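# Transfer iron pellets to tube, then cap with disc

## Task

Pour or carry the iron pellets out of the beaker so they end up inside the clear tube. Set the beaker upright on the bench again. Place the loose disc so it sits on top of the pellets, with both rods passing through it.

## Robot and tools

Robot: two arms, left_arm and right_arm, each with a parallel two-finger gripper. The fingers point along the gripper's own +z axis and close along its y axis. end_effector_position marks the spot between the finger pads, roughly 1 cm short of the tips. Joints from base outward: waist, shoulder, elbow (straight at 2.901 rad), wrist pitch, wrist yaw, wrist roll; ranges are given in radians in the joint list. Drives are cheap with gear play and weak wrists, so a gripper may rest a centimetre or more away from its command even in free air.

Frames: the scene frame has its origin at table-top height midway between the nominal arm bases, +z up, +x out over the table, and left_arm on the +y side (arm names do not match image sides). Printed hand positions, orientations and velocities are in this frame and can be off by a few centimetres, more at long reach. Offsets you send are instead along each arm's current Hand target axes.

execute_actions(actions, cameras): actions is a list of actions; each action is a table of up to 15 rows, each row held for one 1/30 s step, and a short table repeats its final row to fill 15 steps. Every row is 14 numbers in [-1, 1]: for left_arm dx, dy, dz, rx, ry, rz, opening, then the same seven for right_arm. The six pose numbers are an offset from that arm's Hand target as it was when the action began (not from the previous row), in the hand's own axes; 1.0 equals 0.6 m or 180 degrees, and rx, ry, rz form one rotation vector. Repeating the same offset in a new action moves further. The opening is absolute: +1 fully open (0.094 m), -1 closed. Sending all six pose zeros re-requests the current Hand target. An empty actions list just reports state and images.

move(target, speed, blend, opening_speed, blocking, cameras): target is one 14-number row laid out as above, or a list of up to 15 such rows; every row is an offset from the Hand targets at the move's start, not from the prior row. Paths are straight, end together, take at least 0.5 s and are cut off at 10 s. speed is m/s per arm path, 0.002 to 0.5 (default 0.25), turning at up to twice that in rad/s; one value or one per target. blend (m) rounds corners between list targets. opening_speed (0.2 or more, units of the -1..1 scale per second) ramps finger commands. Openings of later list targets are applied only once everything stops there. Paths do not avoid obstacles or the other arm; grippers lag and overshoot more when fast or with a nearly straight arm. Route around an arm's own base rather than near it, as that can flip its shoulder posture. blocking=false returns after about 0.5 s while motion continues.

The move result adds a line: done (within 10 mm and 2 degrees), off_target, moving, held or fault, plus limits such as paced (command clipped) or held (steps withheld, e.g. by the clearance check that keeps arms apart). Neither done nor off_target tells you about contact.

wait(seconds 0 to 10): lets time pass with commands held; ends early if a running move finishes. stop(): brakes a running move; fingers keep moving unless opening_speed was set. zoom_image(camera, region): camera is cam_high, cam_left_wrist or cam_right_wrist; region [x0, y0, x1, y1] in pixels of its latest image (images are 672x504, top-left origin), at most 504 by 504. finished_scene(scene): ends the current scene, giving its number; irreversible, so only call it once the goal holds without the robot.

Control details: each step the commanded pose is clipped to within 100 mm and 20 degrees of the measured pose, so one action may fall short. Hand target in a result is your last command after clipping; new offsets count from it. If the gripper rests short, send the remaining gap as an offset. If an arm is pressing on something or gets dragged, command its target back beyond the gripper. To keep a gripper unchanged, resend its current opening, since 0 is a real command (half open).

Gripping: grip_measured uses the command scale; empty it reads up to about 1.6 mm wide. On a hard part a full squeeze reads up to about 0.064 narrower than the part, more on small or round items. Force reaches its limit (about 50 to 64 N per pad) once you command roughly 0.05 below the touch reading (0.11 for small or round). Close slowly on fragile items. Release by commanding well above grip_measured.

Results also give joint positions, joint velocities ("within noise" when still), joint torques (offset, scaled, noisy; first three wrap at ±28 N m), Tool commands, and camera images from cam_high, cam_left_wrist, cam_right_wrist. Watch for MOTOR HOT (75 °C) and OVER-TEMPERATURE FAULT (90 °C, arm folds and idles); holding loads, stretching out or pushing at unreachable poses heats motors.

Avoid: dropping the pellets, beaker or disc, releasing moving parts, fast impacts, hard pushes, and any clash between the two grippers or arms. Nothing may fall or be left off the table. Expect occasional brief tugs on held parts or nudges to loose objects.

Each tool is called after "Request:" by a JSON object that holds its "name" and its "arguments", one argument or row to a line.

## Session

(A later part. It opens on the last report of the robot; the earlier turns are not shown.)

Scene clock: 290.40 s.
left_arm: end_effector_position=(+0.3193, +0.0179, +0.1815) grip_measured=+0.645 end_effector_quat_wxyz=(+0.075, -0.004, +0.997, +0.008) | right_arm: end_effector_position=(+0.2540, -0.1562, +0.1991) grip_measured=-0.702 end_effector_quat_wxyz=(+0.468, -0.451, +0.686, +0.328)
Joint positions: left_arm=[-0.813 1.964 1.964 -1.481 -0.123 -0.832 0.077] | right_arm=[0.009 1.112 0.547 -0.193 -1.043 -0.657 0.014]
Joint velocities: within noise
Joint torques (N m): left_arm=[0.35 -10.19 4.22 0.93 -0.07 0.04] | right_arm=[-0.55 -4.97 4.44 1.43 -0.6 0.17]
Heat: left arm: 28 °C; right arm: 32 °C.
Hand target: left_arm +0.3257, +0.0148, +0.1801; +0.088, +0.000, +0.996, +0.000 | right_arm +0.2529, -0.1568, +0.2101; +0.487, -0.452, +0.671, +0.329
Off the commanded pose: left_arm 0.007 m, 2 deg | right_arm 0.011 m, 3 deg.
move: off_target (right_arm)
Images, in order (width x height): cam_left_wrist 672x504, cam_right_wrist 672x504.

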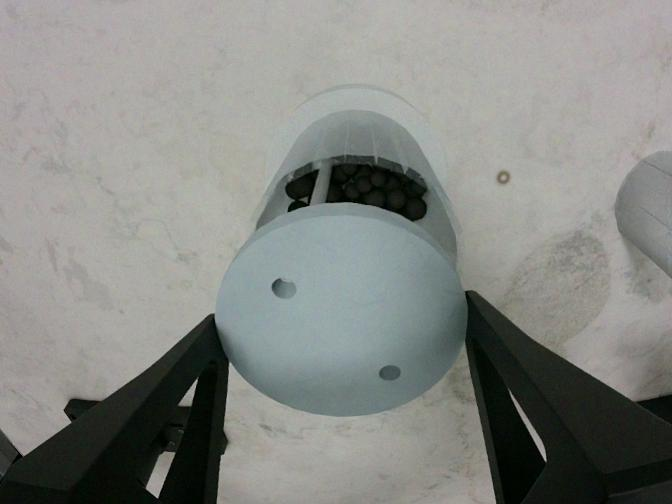

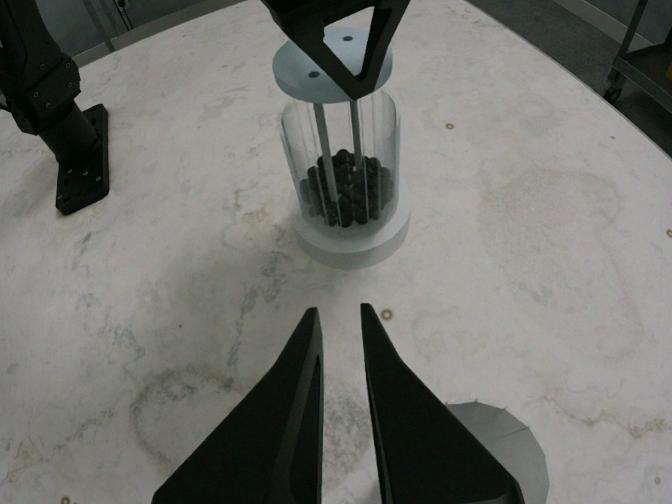

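Request:
{"name": "move", "arguments": {
  "target": [0.0015, 0, 0.0082, 0, 0, 0, 0.45, 0, 0, 0, 0, 0, 0, -0.7],
  "speed": 0.02,
  "cameras": ["cam_left_wrist", "cam_right_wrist"]
}}

Request:
{"name": "zoom_image", "arguments": {
  "camera": "cam_right_wrist",
  "region": [250, 0, 400, 120]
}}

Request:
{"name": "zoom_image", "arguments": {
  "camera": "cam_left_wrist",
  "region": [250, 250, 430, 400]
}}

Scene clock: 292.37 s.
left_arm: end_effector_position=(+0.3193, +0.0179, +0.1813) grip_measured=+0.645 end_effector_quat_wxyz=(+0.079, -0.004, +0.997, +0.005) | right_arm: end_effector_position=(+0.2540, -0.1562, +0.1991) grip_measured=-0.702 end_effector_quat_wxyz=(+0.468, -0.451, +0.686, +0.328)
Joint positions: left_arm=[-0.813 1.953 1.947 -1.465 -0.123 -0.832 0.077] | right_arm=[0.009 1.112 0.547 -0.193 -1.043 -0.657 0.014]
Joint velocities: within noise
Joint torques (N m): left_arm=[0.29 -9.51 3.49 1.01 -0.07 0.09] | right_arm=[-0.75 -4.89 4.37 1.42 -0.59 0.17]
Heat: left arm: 28 °C; right arm: 32 °C.
Hand target: left_arm +0.3257, +0.0148, +0.1751; +0.088, +0.000, +0.996, +0.000 | right_arm +0.2529, -0.1568, +0.2101; +0.487, -0.452, +0.671, +0.329
Off the commanded pose: left_arm 0.009 m, 1 deg | right_arm 0.011 m, 3 deg.
move: off_target (right_arm)
Images, in order (width x height): cam_left_wrist 672x504, cam_right_wrist 672x504.

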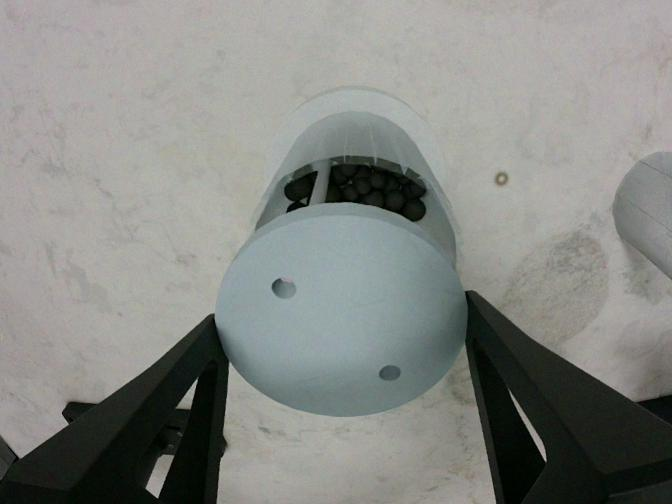

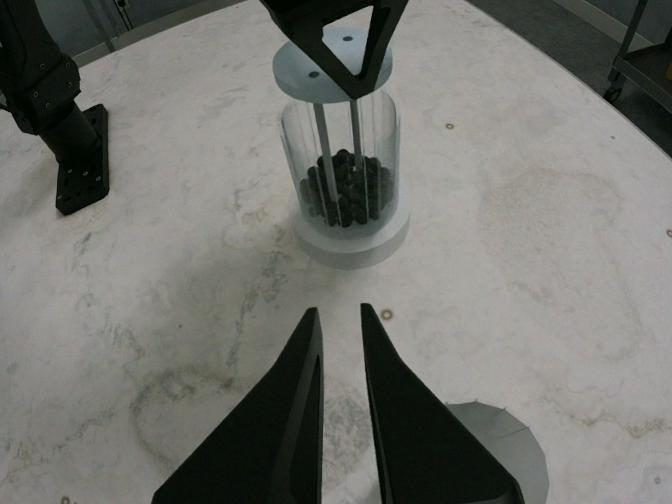

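Scaled by 3.360 from the camera's 672x504 image, which has a finer 960x720 frame.

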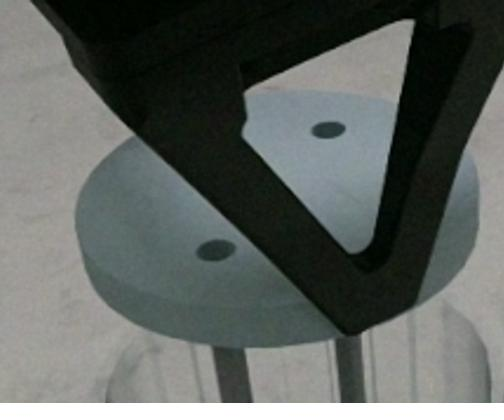

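Scaled by 2.800 from the camera's 672x504 image, which has a finer 960x720 frame.

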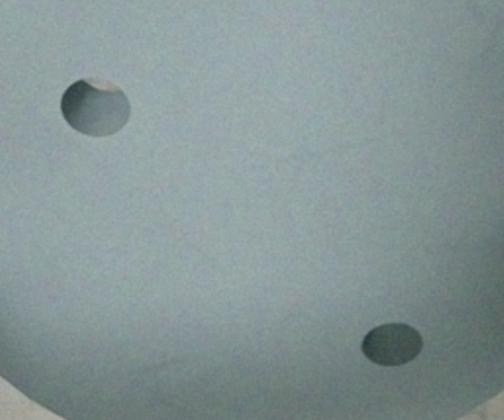

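Request:
{"name": "move", "arguments": {
  "target": [0.0012, -0.0035, 0.0042, 0, 0, 0, 0.45, 0, 0, 0, 0, 0, 0, -0.7],
  "speed": 0.02,
  "cameras": ["cam_left_wrist", "cam_right_wrist"]
}}

Request:
{"name": "zoom_image", "arguments": {
  "camera": "cam_right_wrist",
  "region": [250, 0, 400, 120]
}}

Request:
{"name": "zoom_image", "arguments": {
  "camera": "cam_left_wrist",
  "region": [250, 250, 430, 400]
}}

Scene clock: 295.20 s.
left_arm: end_effector_position=(+0.3192, +0.0181, +0.1807) grip_measured=+0.645 end_effector_quat_wxyz=(+0.079, -0.004, +0.997, +0.005) | right_arm: end_effector_position=(+0.2540, -0.1562, +0.1991) grip_measured=-0.702 end_effector_quat_wxyz=(+0.468, -0.451, +0.686, +0.328)
Joint positions: left_arm=[-0.813 1.951 1.942 -1.462 -0.123 -0.832 0.077] | right_arm=[0.009 1.112 0.547 -0.193 -1.043 -0.657 0.014]
Joint velocities: within noise
Joint torques (N m): left_arm=[0.12 -9.25 3.4 1.08 -0.03 -0.02] | right_arm=[-0.66 -4.82 4.36 1.41 -0.62 0.13]
Heat: left arm: 28 °C; right arm: 32 °C.
Hand target: left_arm +0.3254, +0.0127, +0.1724; +0.088, +0.000, +0.996, +0.000 | right_arm +0.2529, -0.1568, +0.2101; +0.487, -0.452, +0.671, +0.329
Off the commanded pose: left_arm 0.012 m, 1 deg | right_arm 0.011 m, 3 deg.
move: off_target (left_arm, right_arm)
Images, in order (width x height): cam_left_wrist 672x504, cam_right_wrist 672x504.

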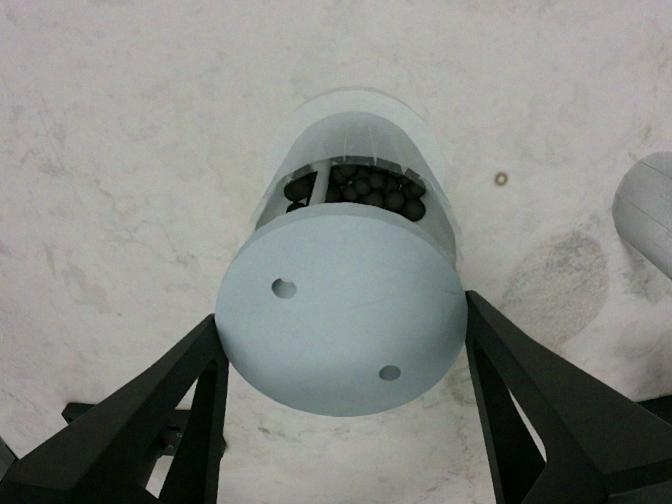

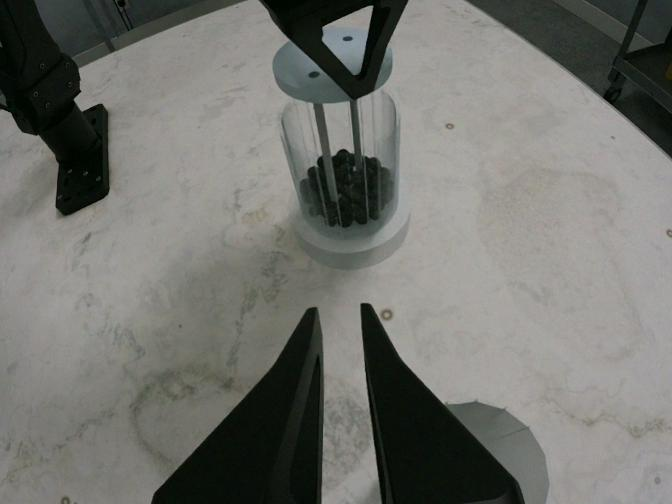

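Scaled by 3.360 from the camera's 672x504 image, which has a finer 960x720 frame.

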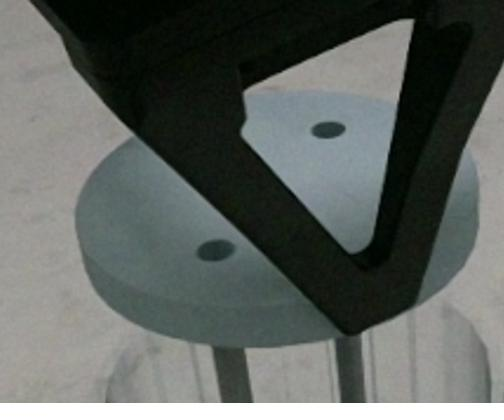

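Scaled by 2.800 from the camera's 672x504 image, which has a finer 960x720 frame.

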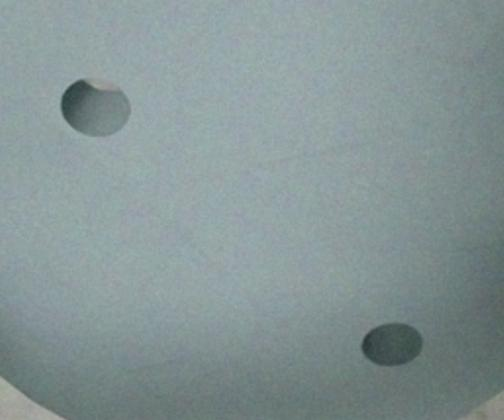

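Request:
{"name": "move", "arguments": {
  "target": [0.0016, -0.0067, -0.0003, 0, 0, 0, 0.45, 0, 0, 0, 0, 0, 0, -0.7],
  "speed": 0.02,
  "cameras": ["cam_right_wrist"]
}}

Request:
{"name": "zoom_image", "arguments": {
  "camera": "cam_right_wrist",
  "region": [250, 0, 400, 120]
}}

Scene clock: 297.20 s.
left_arm: end_effector_position=(+0.3192, +0.0181, +0.1807) grip_measured=+0.645 end_effector_quat_wxyz=(+0.079, -0.004, +0.997, +0.005) | right_arm: end_effector_position=(+0.2540, -0.1562, +0.1991) grip_measured=-0.702 end_effector_quat_wxyz=(+0.468, -0.451, +0.686, +0.328)
Joint positions: left_arm=[-0.813 1.951 1.942 -1.462 -0.123 -0.832 0.077] | right_arm=[0.009 1.112 0.547 -0.193 -1.043 -0.657 0.014]
Joint velocities: within noise
Joint torques (N m): left_arm=[-0.99 -8.38 4.55 1 -0.07 -0.08] | right_arm=[-0.54 -4.81 4.38 1.4 -0.61 0.17]
Heat: left arm: 28 °C; right arm: 32 °C.
Hand target: left_arm +0.3244, +0.0086, +0.1725; +0.088, +0.000, +0.996, +0.000 | right_arm +0.2529, -0.1568, +0.2101; +0.487, -0.452, +0.671, +0.329
Off the commanded pose: left_arm 0.014 m, 1 deg | right_arm 0.011 m, 3 deg.
move: off_target (left_arm, right_arm)
Images, in order (width x height): cam_right_wrist 672x504.

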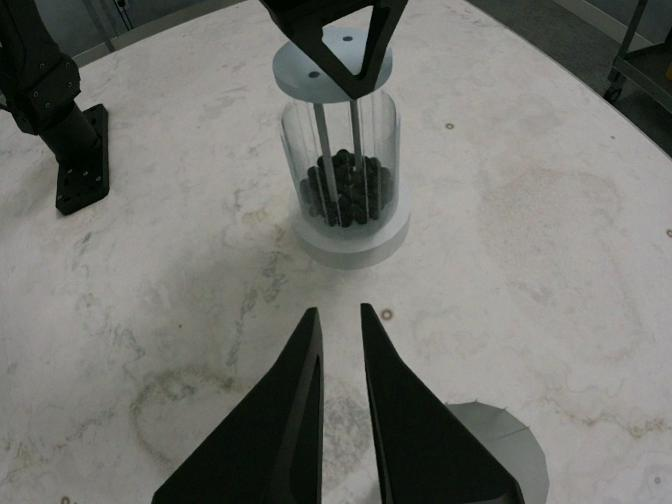

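Scaled by 3.360 from the camera's 672x504 image, which has a finer 960x720 frame.

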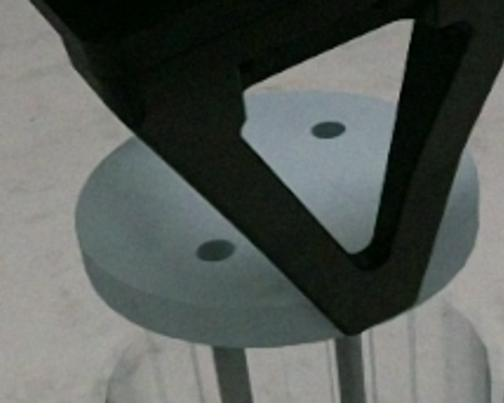

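Request:
{"name": "move", "arguments": {
  "target": [0.0010, -0.0067, 0, 0, 0, 0, 0.45, 0, 0, 0, 0, 0, 0, -0.7],
  "speed": 0.02,
  "cameras": ["cam_right_wrist"]
}}

Request:
{"name": "zoom_image", "arguments": {
  "camera": "cam_right_wrist",
  "region": [250, 0, 400, 120]
}}

Scene clock: 298.53 s.
left_arm: end_effector_position=(+0.3191, +0.0179, +0.1809) grip_measured=+0.645 end_effector_quat_wxyz=(+0.082, -0.003, +0.997, +0.007) | right_arm: end_effector_position=(+0.2540, -0.1562, +0.1991) grip_measured=-0.702 end_effector_quat_wxyz=(+0.468, -0.451, +0.686, +0.328)
Joint positions: left_arm=[-0.818 1.951 1.942 -1.462 -0.132 -0.835 0.077] | right_arm=[0.009 1.112 0.547 -0.193 -1.043 -0.657 0.014]
Joint velocities: within noise
Joint torques (N m): left_arm=[-1.05 -7.43 5.52 1.02 -0.04 -0.06] | right_arm=[-0.65 -4.92 4.29 1.42 -0.59 0.14]
Heat: left arm: 28 °C; right arm: 32 °C.
Hand target: left_arm +0.3238, +0.0046, +0.1723; +0.088, +0.000, +0.996, +0.000 | right_arm +0.2529, -0.1568, +0.2101; +0.487, -0.452, +0.671, +0.329
Off the commanded pose: left_arm 0.016 m, 1 deg | right_arm 0.011 m, 3 deg.
move: off_target (left_arm, right_arm)
Images, in order (width x height): cam_right_wrist 672x504.

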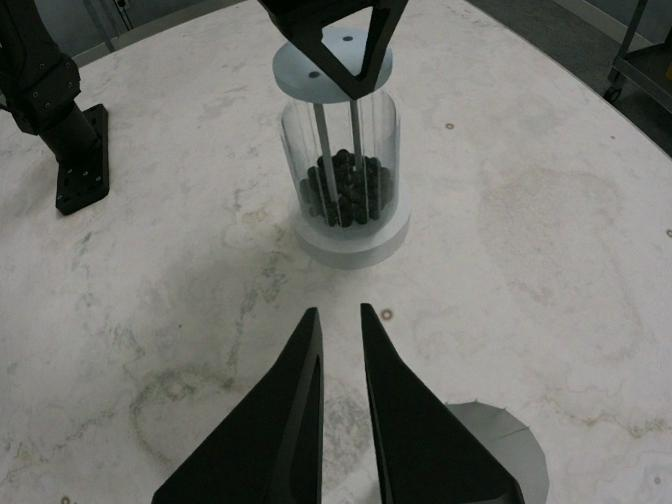

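Scaled by 3.360 from the camera's 672x504 image, which has a finer 960x720 frame.

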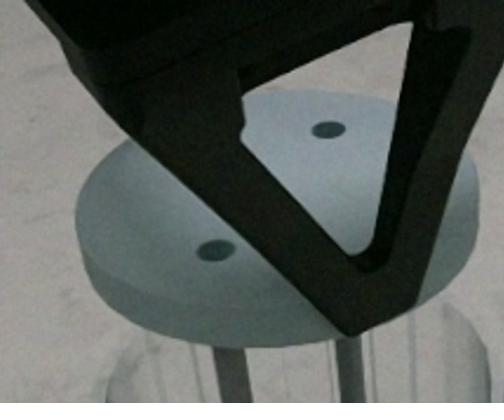

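Request:
{"name": "move", "arguments": {
  "target": [-0.0015, 0, -0.0082, 0, 0, 0, 0.45, 0, 0, 0, 0, 0, 0, -0.7],
  "speed": 0.02,
  "cameras": ["cam_right_wrist"]
}}

Request:
{"name": "zoom_image", "arguments": {
  "camera": "cam_right_wrist",
  "region": [250, 0, 400, 120]
}}

Scene clock: 300.23 s.
left_arm: end_effector_position=(+0.3195, +0.0167, +0.1825) grip_measured=+0.645 end_effector_quat_wxyz=(+0.083, +0.000, +0.997, +0.004) | right_arm: end_effector_position=(+0.2540, -0.1562, +0.1991) grip_measured=-0.702 end_effector_quat_wxyz=(+0.468, -0.451, +0.686, +0.328)
Joint positions: left_arm=[-0.818 1.951 1.948 -1.462 -0.129 -0.827 0.077] | right_arm=[0.009 1.112 0.547 -0.193 -1.043 -0.657 0.014]
Joint velocities: within noise
Joint torques (N m): left_arm=[-1.1 -6.95 7.6 0.74 -0.01 -0.07] | right_arm=[-0.57 -4.89 4.42 1.4 -0.61 0.13]
Heat: left arm: 28 °C; right arm: 32 °C.
Hand target: left_arm +0.3239, +0.0046, +0.1773; +0.088, +0.000, +0.996, +0.000 | right_arm +0.2529, -0.1568, +0.2101; +0.487, -0.452, +0.671, +0.329
Off the commanded pose: left_arm 0.014 m, 1 deg | right_arm 0.011 m, 3 deg.
move: off_target (left_arm, right_arm)
Images, in order (width x height): cam_right_wrist 672x504.

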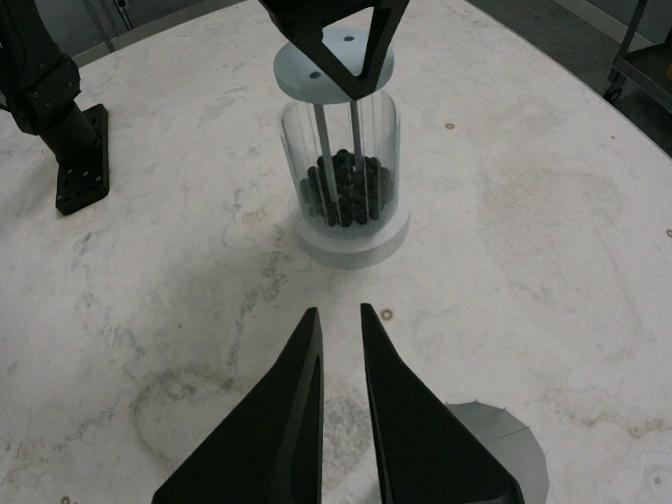

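Scaled by 3.360 from the camera's 672x504 image, which has a finer 960x720 frame.

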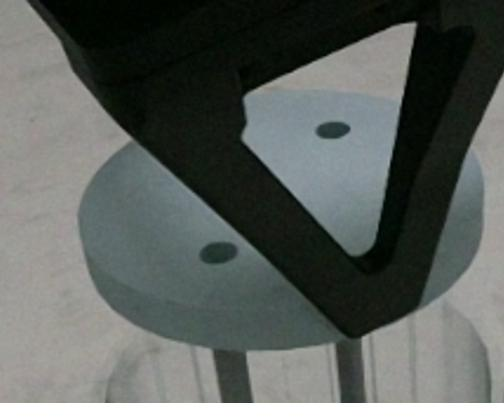

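Request:
{"name": "move", "arguments": {
  "target": [0.0013, 0, 0.0066, 0, 0, 0, 0.45, 0, 0, 0, 0, 0, 0, -0.7],
  "speed": 0.02,
  "cameras": ["cam_right_wrist", "cam_left_wrist"]
}}

Request:
{"name": "zoom_image", "arguments": {
  "camera": "cam_right_wrist",
  "region": [250, 0, 400, 120]
}}

Request:
{"name": "zoom_image", "arguments": {
  "camera": "cam_left_wrist",
  "region": [250, 250, 430, 400]
}}

Scene clock: 301.90 s.
left_arm: end_effector_position=(+0.3195, +0.0167, +0.1825) grip_measured=+0.645 end_effector_quat_wxyz=(+0.083, +0.000, +0.997, +0.004) | right_arm: end_effector_position=(+0.2540, -0.1562, +0.1991) grip_measured=-0.702 end_effector_quat_wxyz=(+0.468, -0.451, +0.686, +0.328)
Joint positions: left_arm=[-0.818 1.951 1.948 -1.462 -0.129 -0.827 0.077] | right_arm=[0.009 1.112 0.547 -0.193 -1.043 -0.657 0.014]
Joint velocities: within noise
Joint torques (N m): left_arm=[-1.09 -7.47 5.65 0.97 -0.04 -0.1] | right_arm=[-0.58 -4.98 4.4 1.45 -0.61 0.13]
Heat: left arm: 28 °C; right arm: 32 °C.
Hand target: left_arm +0.3238, +0.0046, +0.1733; +0.088, +0.000, +0.996, +0.000 | right_arm +0.2529, -0.1568, +0.2101; +0.487, -0.452, +0.671, +0.329
Off the commanded pose: left_arm 0.016 m, 1 deg | right_arm 0.011 m, 3 deg.
move: off_target (left_arm, right_arm)
Images, in order (width x height): cam_left_wrist 672x504, cam_right_wrist 672x504.

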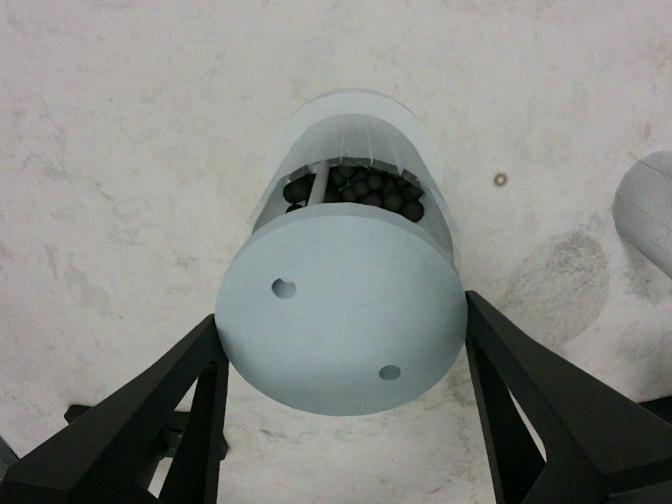

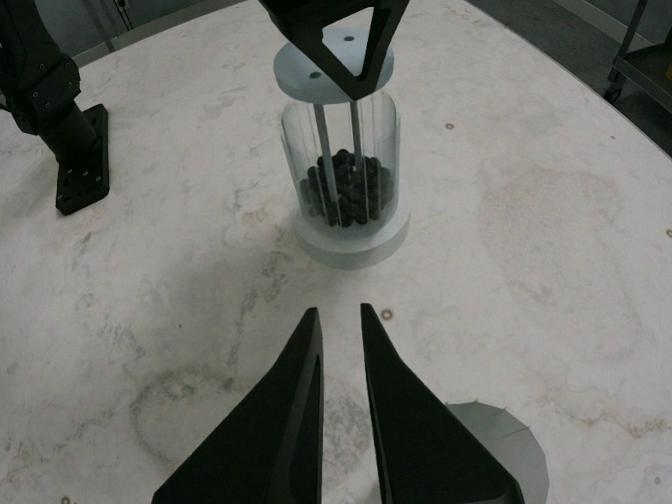

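Scaled by 3.360 from the camera's 672x504 image, which has a finer 960x720 frame.

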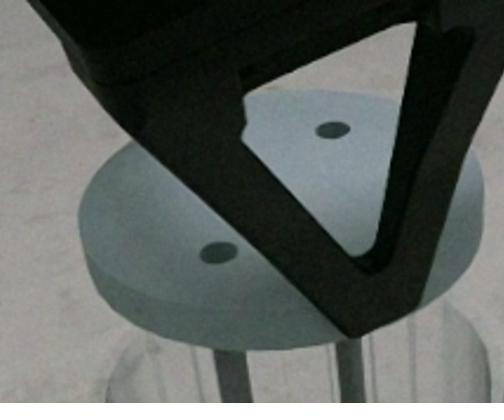

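Scaled by 2.800 from the camera's 672x504 image, which has a finer 960x720 frame.

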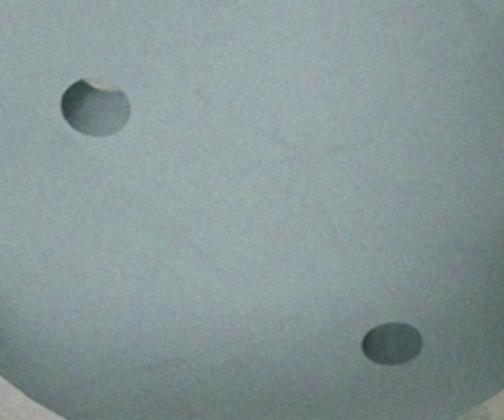

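Request:
{"name": "move", "arguments": {
  "target": [0.0012, 0, 0.0066, 0, 0, 0, 0.45, 0, 0, 0, 0, 0, 0, -0.7],
  "speed": 0.02,
  "cameras": ["cam_right_wrist", "cam_left_wrist"]
}}

Request:
{"name": "zoom_image", "arguments": {
  "camera": "cam_right_wrist",
  "region": [250, 0, 400, 120]
}}

Request:
{"name": "zoom_image", "arguments": {
  "camera": "cam_left_wrist",
  "region": [250, 250, 430, 400]
}}

Scene clock: 303.30 s.
left_arm: end_effector_position=(+0.3194, +0.0167, +0.1813) grip_measured=+0.645 end_effector_quat_wxyz=(+0.082, +0.000, +0.997, +0.005) | right_arm: end_effector_position=(+0.2540, -0.1562, +0.1991) grip_measured=-0.702 end_effector_quat_wxyz=(+0.468, -0.451, +0.686, +0.328)
Joint positions: left_arm=[-0.818 1.951 1.944 -1.459 -0.129 -0.827 0.077] | right_arm=[0.009 1.112 0.547 -0.193 -1.043 -0.657 0.014]
Joint velocities: within noise
Joint torques (N m): left_arm=[-1.07 -7.61 4.18 1.11 -0.09 -0.07] | right_arm=[-0.65 -4.86 4.45 1.44 -0.62 0.15]
Heat: left arm: 27 °C; right arm: 32 °C.
Hand target: left_arm +0.3238, +0.0046, +0.1693; +0.088, +0.000, +0.996, +0.000 | right_arm +0.2529, -0.1568, +0.2101; +0.487, -0.452, +0.671, +0.329
Off the commanded pose: left_arm 0.018 m, 1 deg | right_arm 0.011 m, 3 deg.
move: off_target (left_arm, right_arm)
Images, in order (width x height): cam_left_wrist 672x504, cam_right_wrist 672x504.

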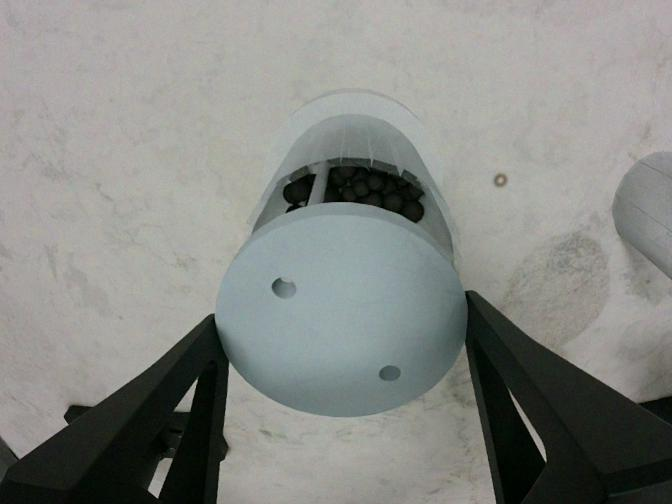

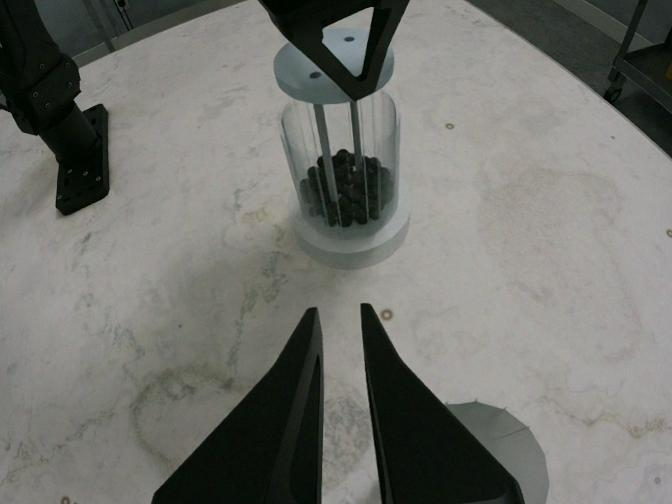

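Scaled by 3.360 from the camera's 672x504 image, which has a finer 960x720 frame.

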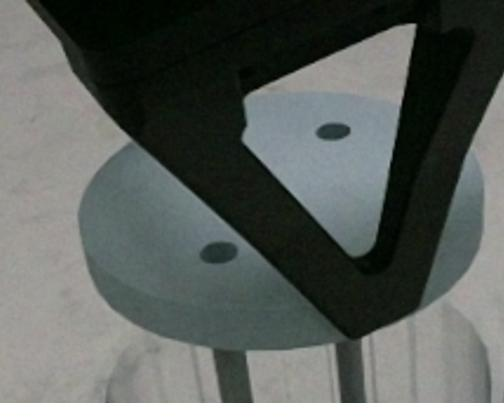

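Scaled by 2.800 from the camera's 672x504 image, which has a finer 960x720 frame.

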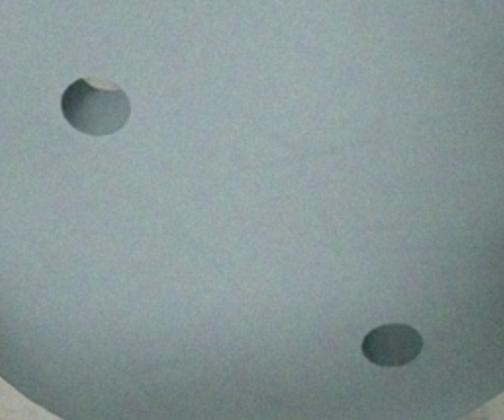

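Request:
{"name": "zoom_image", "arguments": {
  "camera": "cam_right_wrist",
  "region": [290, 90, 380, 170]
}}

Scaled by 5.600 from the camera's 672x504 image, which has a finer 960x720 frame.

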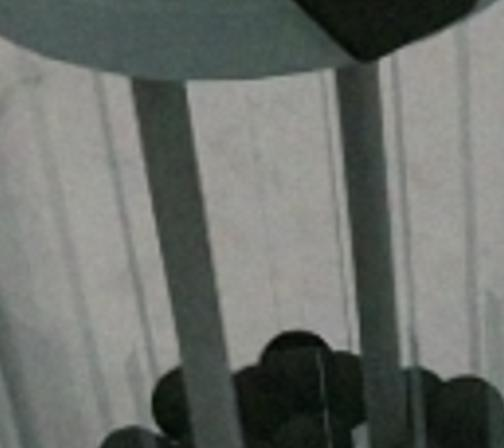

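Request:
{"name": "move", "arguments": {
  "target": [0.0005, -0.0024, -0.0103, 0, 0, 0, 0.45, 0, 0, 0, 0, 0, 0, -0.7],
  "speed": 0.02,
  "cameras": ["cam_right_wrist"]
}}

Request:
{"name": "zoom_image", "arguments": {
  "camera": "cam_right_wrist",
  "region": [250, 0, 400, 120]
}}

Scene clock: 308.00 s.
left_arm: end_effector_position=(+0.3196, +0.0164, +0.1819) grip_measured=+0.645 end_effector_quat_wxyz=(+0.085, +0.002, +0.996, +0.006) | right_arm: end_effector_position=(+0.2540, -0.1562, +0.1991) grip_measured=-0.702 end_effector_quat_wxyz=(+0.468, -0.451, +0.686, +0.328)
Joint positions: left_arm=[-0.821 1.951 1.945 -1.459 -0.135 -0.827 0.077] | right_arm=[0.009 1.112 0.547 -0.193 -1.043 -0.657 0.014]
Joint velocities: within noise
Joint torques (N m): left_arm=[-1.13 -7.25 6.8 0.81 -0.1 -0.18] | right_arm=[-0.58 -4.77 4.41 1.39 -0.61 0.13]
Heat: left arm: 27 °C; right arm: 32 °C.
Hand target: left_arm +0.3224, +0.0032, +0.1753; +0.088, +0.000, +0.996, +0.000 | right_arm +0.2529, -0.1568, +0.2101; +0.487, -0.452, +0.671, +0.329
Off the commanded pose: left_arm 0.015 m, 1 deg | right_arm 0.011 m, 3 deg.
move: off_target (left_arm, right_arm)
Images, in order (width x height): cam_right_wrist 672x504.

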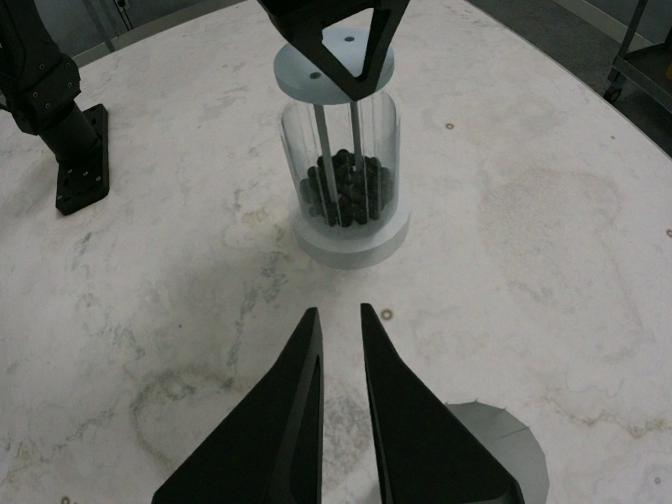

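Scaled by 3.360 from the camera's 672x504 image, which has a finer 960x720 frame.

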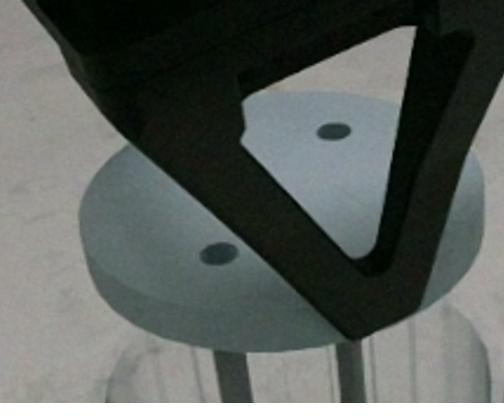

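Request:
{"name": "move", "arguments": {
  "target": [-0.0105, 0.0175, -0.0315, 0.0007, 0, 0.0038, 0.45, 0, 0, 0, 0, 0, 0, -0.7],
  "speed": 0.03,
  "cameras": ["cam_right_wrist"]
}}

Request:
{"name": "zoom_image", "arguments": {
  "camera": "cam_right_wrist",
  "region": [250, 0, 400, 120]
}}

Scene clock: 312.63 s.
left_arm: end_effector_position=(+0.3206, +0.0128, +0.1942) grip_measured=+0.645 end_effector_quat_wxyz=(+0.088, +0.003, +0.996, -0.004) | right_arm: end_effector_position=(+0.2540, -0.1562, +0.1991) grip_measured=-0.702 end_effector_quat_wxyz=(+0.468, -0.451, +0.686, +0.328)
Joint positions: left_arm=[-0.821 1.959 2.005 -1.492 -0.126 -0.823 0.077] | right_arm=[0.009 1.112 0.547 -0.193 -1.043 -0.657 0.014]
Joint velocities: within noise
Joint torques (N m): left_arm=[0.53 -8.34 7.95 0.53 -0.07 0.06] | right_arm=[-0.55 -4.86 4.22 1.42 -0.59 0.12]
Heat: left arm: 27 °C; right arm: 32 °C.
Hand target: left_arm +0.3253, +0.0137, +0.1950; +0.088, +0.007, +0.996, +0.000 | right_arm +0.2529, -0.1568, +0.2101; +0.487, -0.452, +0.671, +0.329
Off the commanded pose: left_arm 0.005 m, 1 deg | right_arm 0.011 m, 3 deg.
move: off_target (right_arm)
Images, in order (width x height): cam_right_wrist 672x504.

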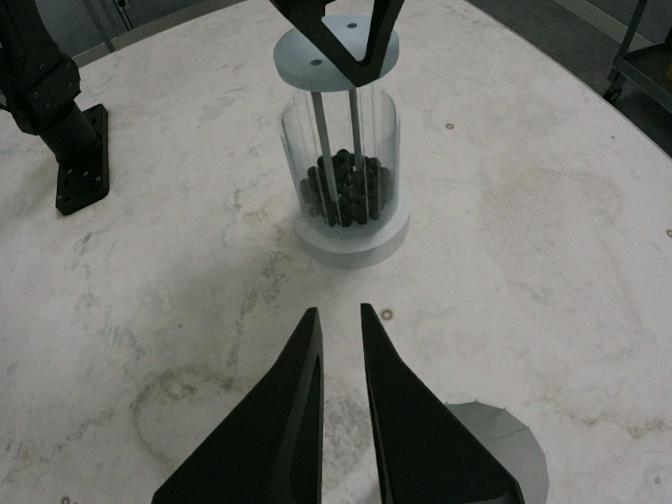

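Scaled by 3.360 from the camera's 672x504 image, which has a finer 960x720 frame.

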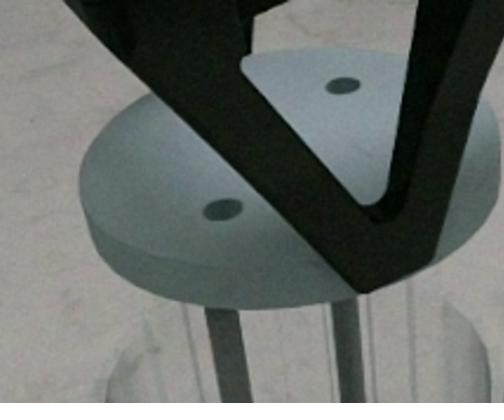

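Request:
{"name": "move", "arguments": {
  "target": [-0.0043, 0.006, 0.0092, 0, 0, 0, 0.45, 0, 0, 0, 0, 0, 0, -0.7],
  "speed": 0.03,
  "cameras": []
}}

Scene clock: 314.37 s.
left_arm: end_effector_position=(+0.3259, +0.0182, +0.1941) grip_measured=+0.645 end_effector_quat_wxyz=(+0.088, +0.000, +0.996, -0.003) | right_arm: end_effector_position=(+0.2540, -0.1562, +0.1991) grip_measured=-0.702 end_effector_quat_wxyz=(+0.468, -0.451, +0.686, +0.328)
Joint positions: left_arm=[-0.801 1.959 2.005 -1.492 -0.124 -0.809 0.077] | right_arm=[0.009 1.112 0.547 -0.193 -1.043 -0.657 0.014]
Joint velocities: within noise
Joint torques (N m): left_arm=[0.57 -8.88 5.26 0.74 -0.03 0.08] | right_arm=[-0.65 -4.88 4.33 1.41 -0.57 0.15]
Heat: left arm: 27 °C; right arm: 32 °C.
Hand target: left_arm +0.3289, +0.0172, +0.1900; +0.088, +0.007, +0.996, +0.000 | right_arm +0.2529, -0.1568, +0.2101; +0.487, -0.452, +0.671, +0.329
Off the commanded pose: left_arm 0.005 m, 1 deg | right_arm 0.011 m, 3 deg.
move: off_target (right_arm)
No camera images: "cameras" was empty.

Request:
{"name": "move", "arguments": {
  "target": [0.0097, -0.0103, -0.0017, 0, 0, 0, 0.45, 0, 0, 0, 0, 0, 0, -0.7],
  "speed": 0.03,
  "cameras": []
}}

Scene clock: 316.10 s.
left_arm: end_effector_position=(+0.3209, +0.0130, +0.1941) grip_measured=+0.645 end_effector_quat_wxyz=(+0.088, +0.010, +0.996, -0.004) | right_arm: end_effector_position=(+0.2540, -0.1562, +0.1991) grip_measured=-0.702 end_effector_quat_wxyz=(+0.468, -0.451, +0.686, +0.328)
Joint positions: left_arm=[-0.819 1.959 2.005 -1.492 -0.124 -0.809 0.077] | right_arm=[0.009 1.112 0.547 -0.193 -1.043 -0.657 0.014]
Joint velocities: within noise
Joint torques (N m): left_arm=[-0.7 -8.57 5.78 0.65 -0.05 -0.09] | right_arm=[-0.5 -4.97 4.38 1.4 -0.62 0.15]
Heat: left arm: 27 °C; right arm: 32 °C.
Hand target: left_arm +0.3229, +0.0111, +0.1900; +0.088, +0.007, +0.996, +0.000 | right_arm +0.2529, -0.1568, +0.2101; +0.487, -0.452, +0.671, +0.329
Off the commanded pose: left_arm 0.005 m, 1 deg | right_arm 0.011 m, 3 deg.
move: off_target (right_arm)
No camera images: "cameras" was empty.

Request:
{"name": "move", "arguments": {
  "target": [
    [0.0102, -0.0108, -0.0018, 0, 0, 0, 0.45, 0, 0, 0, 0, 0, 0, -0.7],
    [0.0025, 0.0055, 0.0097, 0, 0, 0, 0.45, 0, 0, 0, 0, 0, 0, -0.7]
  ],
  "speed": 0.03,
  "cameras": ["cam_right_wrist", "cam_left_wrist"]
}}

Request:
{"name": "zoom_image", "arguments": {
  "camera": "cam_right_wrist",
  "region": [250, 0, 400, 120]
}}

Scene clock: 319.87 s.
left_arm: end_effector_position=(+0.3141, +0.0149, +0.1823) grip_measured=+0.645 end_effector_quat_wxyz=(+0.074, +0.010, +0.997, +0.008) | right_arm: end_effector_position=(+0.2540, -0.1562, +0.1991) grip_measured=-0.702 end_effector_quat_wxyz=(+0.468, -0.451, +0.686, +0.328)
Joint positions: left_arm=[-0.827 1.959 1.961 -1.484 -0.119 -0.818 0.077] | right_arm=[0.009 1.112 0.547 -0.193 -1.043 -0.657 0.014]
Joint velocities: within noise
Joint torques (N m): left_arm=[0.75 -10.32 5.19 0.85 -0.1 0.06] | right_arm=[-0.69 -4.88 4.38 1.41 -0.6 0.16]
Heat: left arm: 27 °C; right arm: 32 °C.
Hand target: left_arm +0.3224, +0.0144, +0.1840; +0.088, +0.007, +0.996, +0.000 | right_arm +0.2529, -0.1568, +0.2101; +0.487, -0.452, +0.671, +0.329
Off the commanded pose: left_arm 0.009 m, 2 deg | right_arm 0.011 m, 3 deg.
move: off_target (right_arm)
Images, in order (width x height): cam_left_wrist 672x504, cam_right_wrist 672x504.

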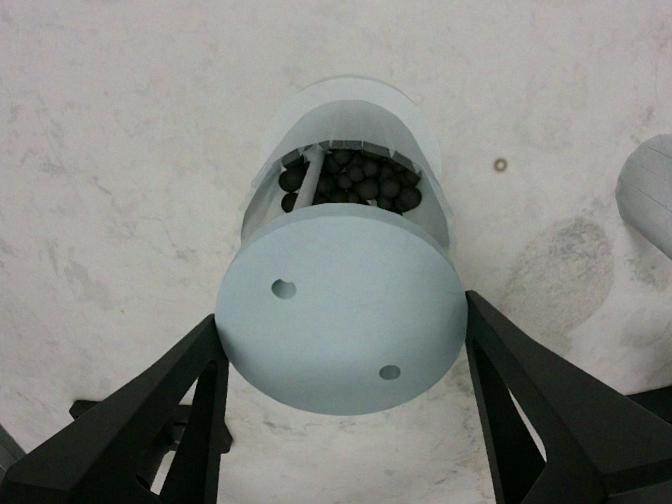

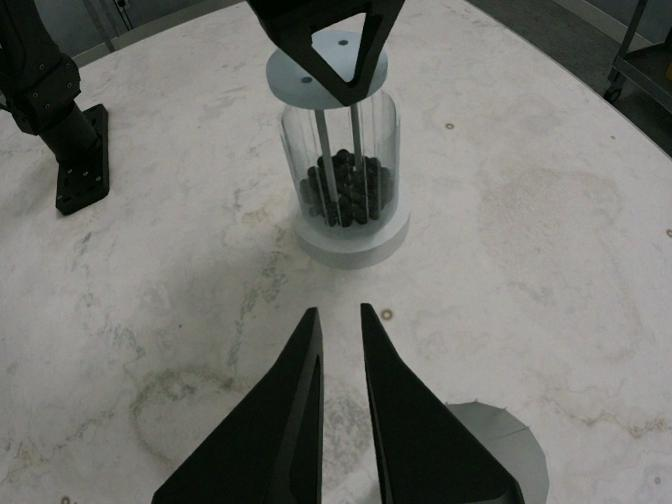

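Scaled by 3.360 from the camera's 672x504 image, which has a finer 960x720 frame.

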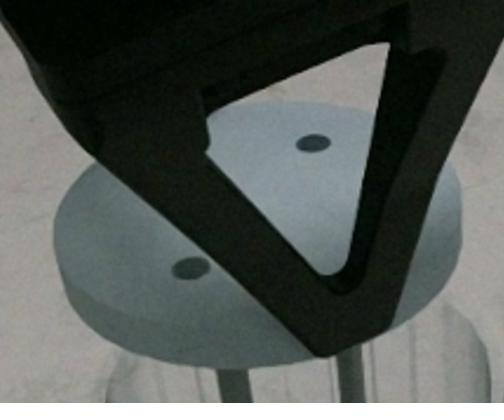

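Request:
{"name": "move", "arguments": {
  "target": [-0.0057, 0.0015, 0.001, 0, 0, 0, 0.45, 0, 0, 0, 0, 0, 0, -0.7],
  "speed": 0.05,
  "cameras": []
}}

Scene clock: 323.13 s.
left_arm: end_effector_position=(+0.3156, +0.0160, +0.1822) grip_measured=+0.645 end_effector_quat_wxyz=(+0.073, +0.007, +0.997, +0.006) | right_arm: end_effector_position=(+0.2540, -0.1562, +0.1991) grip_measured=-0.702 end_effector_quat_wxyz=(+0.468, -0.451, +0.686, +0.328)
Joint positions: left_arm=[-0.821 1.959 1.961 -1.482 -0.116 -0.818 0.077] | right_arm=[0.009 1.112 0.547 -0.193 -1.043 -0.657 0.014]
Joint velocities: within noise
Joint torques (N m): left_arm=[1.06 -9.72 5.68 0.79 -0.12 0.07] | right_arm=[-0.66 -4.85 4.4 1.44 -0.59 0.15]
Heat: left arm: 27 °C; right arm: 32 °C.
Hand target: left_arm +0.3259, +0.0153, +0.1841; +0.088, +0.007, +0.996, +0.000 | right_arm +0.2529, -0.1568, +0.2101; +0.487, -0.452, +0.671, +0.329
Off the commanded pose: left_arm 0.011 m, 2 deg | right_arm 0.011 m, 3 deg.
move: off_target (left_arm, right_arm)
No camera images: "cameras" was empty.

Request:
{"name": "move", "arguments": {
  "target": [-0.0034, 0.0037, 0.0006, 0, 0, 0, 0.45, 0, 0, 0, 0, 0, 0, -0.7],
  "speed": 0.05,
  "cameras": ["cam_right_wrist"]
}}

Request:
{"name": "zoom_image", "arguments": {
  "camera": "cam_right_wrist",
  "region": [250, 0, 400, 120]
}}

Scene clock: 324.57 s.
left_arm: end_effector_position=(+0.3186, +0.0179, +0.1823) grip_measured=+0.645 end_effector_quat_wxyz=(+0.074, +0.006, +0.997, +0.006) | right_arm: end_effector_position=(+0.2540, -0.1562, +0.1991) grip_measured=-0.702 end_effector_quat_wxyz=(+0.468, -0.451, +0.686, +0.328)
Joint positions: left_arm=[-0.812 1.959 1.961 -1.479 -0.116 -0.81 0.077] | right_arm=[0.009 1.112 0.547 -0.193 -1.043 -0.657 0.014]
Joint velocities: within noise
Joint torques (N m): left_arm=[0.95 -9.92 6.04 0.78 -0.09 0.09] | right_arm=[-0.62 -5.01 4.37 1.4 -0.6 0.15]
Heat: left arm: 27 °C; right arm: 32 °C.
Hand target: left_arm +0.3280, +0.0175, +0.1841; +0.088, +0.007, +0.996, +0.000 | right_arm +0.2529, -0.1568, +0.2101; +0.487, -0.452, +0.671, +0.329
Off the commanded pose: left_arm 0.010 m, 2 deg | right_arm 0.011 m, 3 deg.
move: off_target (right_arm)
Images, in order (width x height): cam_right_wrist 672x504.

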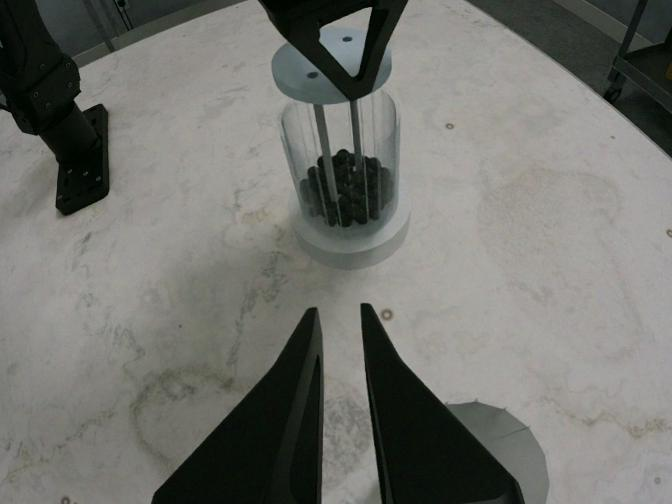

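Scaled by 3.360 from the camera's 672x504 image, which has a finer 960x720 frame.

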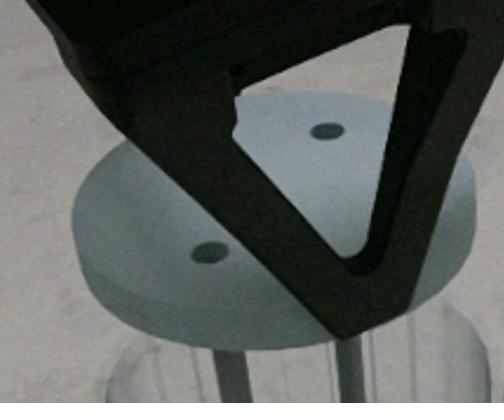

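Request:
{"name": "move", "arguments": {
  "target": [-0.0023, -0.004, 0.0106, 0, 0, 0, 0.45, 0, 0, 0, 0, 0, 0, -0.7],
  "speed": 0.02,
  "cameras": ["cam_right_wrist"]
}}

Request:
{"name": "zoom_image", "arguments": {
  "camera": "cam_right_wrist",
  "region": [250, 0, 400, 120]
}}

Scene clock: 326.47 s.
left_arm: end_effector_position=(+0.3192, +0.0173, +0.1820) grip_measured=+0.645 end_effector_quat_wxyz=(+0.075, +0.007, +0.997, +0.005) | right_arm: end_effector_position=(+0.2540, -0.1562, +0.1991) grip_measured=-0.702 end_effector_quat_wxyz=(+0.468, -0.451, +0.686, +0.328)
Joint positions: left_arm=[-0.812 1.959 1.959 -1.475 -0.116 -0.809 0.077] | right_arm=[0.009 1.112 0.547 -0.193 -1.043 -0.657 0.014]
Joint velocities: within noise
Joint torques (N m): left_arm=[0.83 -8.91 4.94 0.97 -0.09 0.11] | right_arm=[-0.61 -4.85 4.3 1.42 -0.57 0.13]
Heat: left arm: 27 °C; right arm: 32 °C.
Hand target: left_arm +0.3305, +0.0151, +0.1780; +0.088, +0.007, +0.996, +0.000 | right_arm +0.2529, -0.1568, +0.2101; +0.487, -0.452, +0.671, +0.329
Off the commanded pose: left_arm 0.012 m, 2 deg | right_arm 0.011 m, 3 deg.
move: off_target (left_arm, right_arm)
Images, in order (width x height): cam_right_wrist 672x504.

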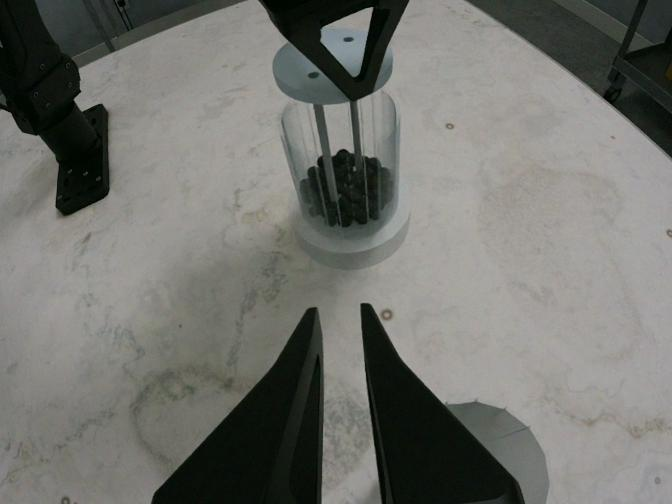

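Scaled by 3.360 from the camera's 672x504 image, which has a finer 960x720 frame.

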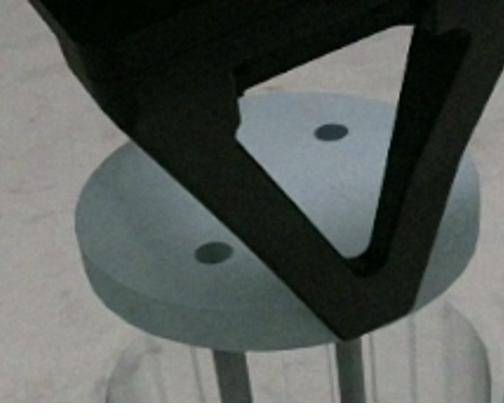

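Request:
{"name": "move", "arguments": {
  "target": [0.0012, 0, 0.0066, 0, 0, 0, 0.45, 0, 0, 0, 0, 0, 0, -0.7],
  "speed": 0.02,
  "cameras": ["cam_right_wrist"]
}}

Request:
{"name": "zoom_image", "arguments": {
  "camera": "cam_right_wrist",
  "region": [250, 0, 400, 120]
}}

Scene clock: 327.80 s.
left_arm: end_effector_position=(+0.3194, +0.0171, +0.1809) grip_measured=+0.645 end_effector_quat_wxyz=(+0.075, +0.007, +0.997, +0.005) | right_arm: end_effector_position=(+0.2540, -0.1562, +0.1991) grip_measured=-0.702 end_effector_quat_wxyz=(+0.468, -0.451, +0.686, +0.328)
Joint positions: left_arm=[-0.812 1.959 1.954 -1.47 -0.116 -0.809 0.077] | right_arm=[0.009 1.112 0.547 -0.193 -1.043 -0.657 0.014]
Joint velocities: within noise
Joint torques (N m): left_arm=[1.05 -9.59 3.63 1.12 -0.12 0.1] | right_arm=[-0.68 -4.85 4.29 1.41 -0.59 0.14]
Heat: left arm: 27 °C; right arm: 32 °C.
Hand target: left_arm +0.3305, +0.0151, +0.1740; +0.088, +0.007, +0.996, +0.000 | right_arm +0.2529, -0.1568, +0.2101; +0.487, -0.452, +0.671, +0.329
Off the commanded pose: left_arm 0.013 m, 2 deg | right_arm 0.011 m, 3 deg.
move: off_target (left_arm, right_arm)
Images, in order (width x height): cam_right_wrist 672x504.

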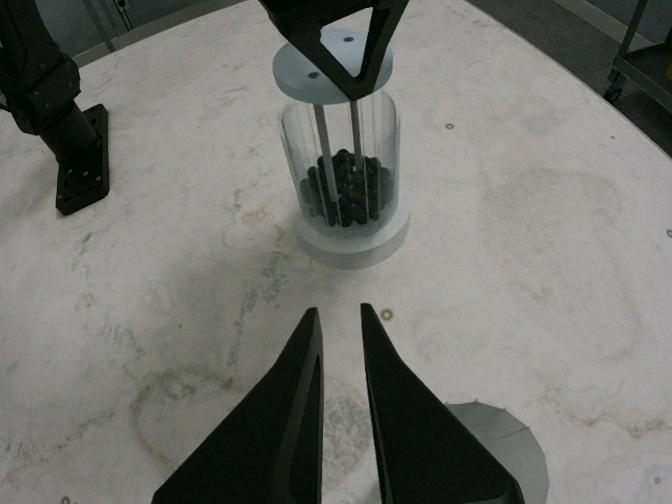

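Scaled by 3.360 from the camera's 672x504 image, which has a finer 960x720 frame.

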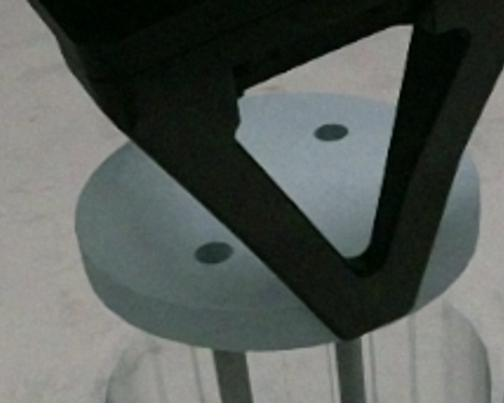

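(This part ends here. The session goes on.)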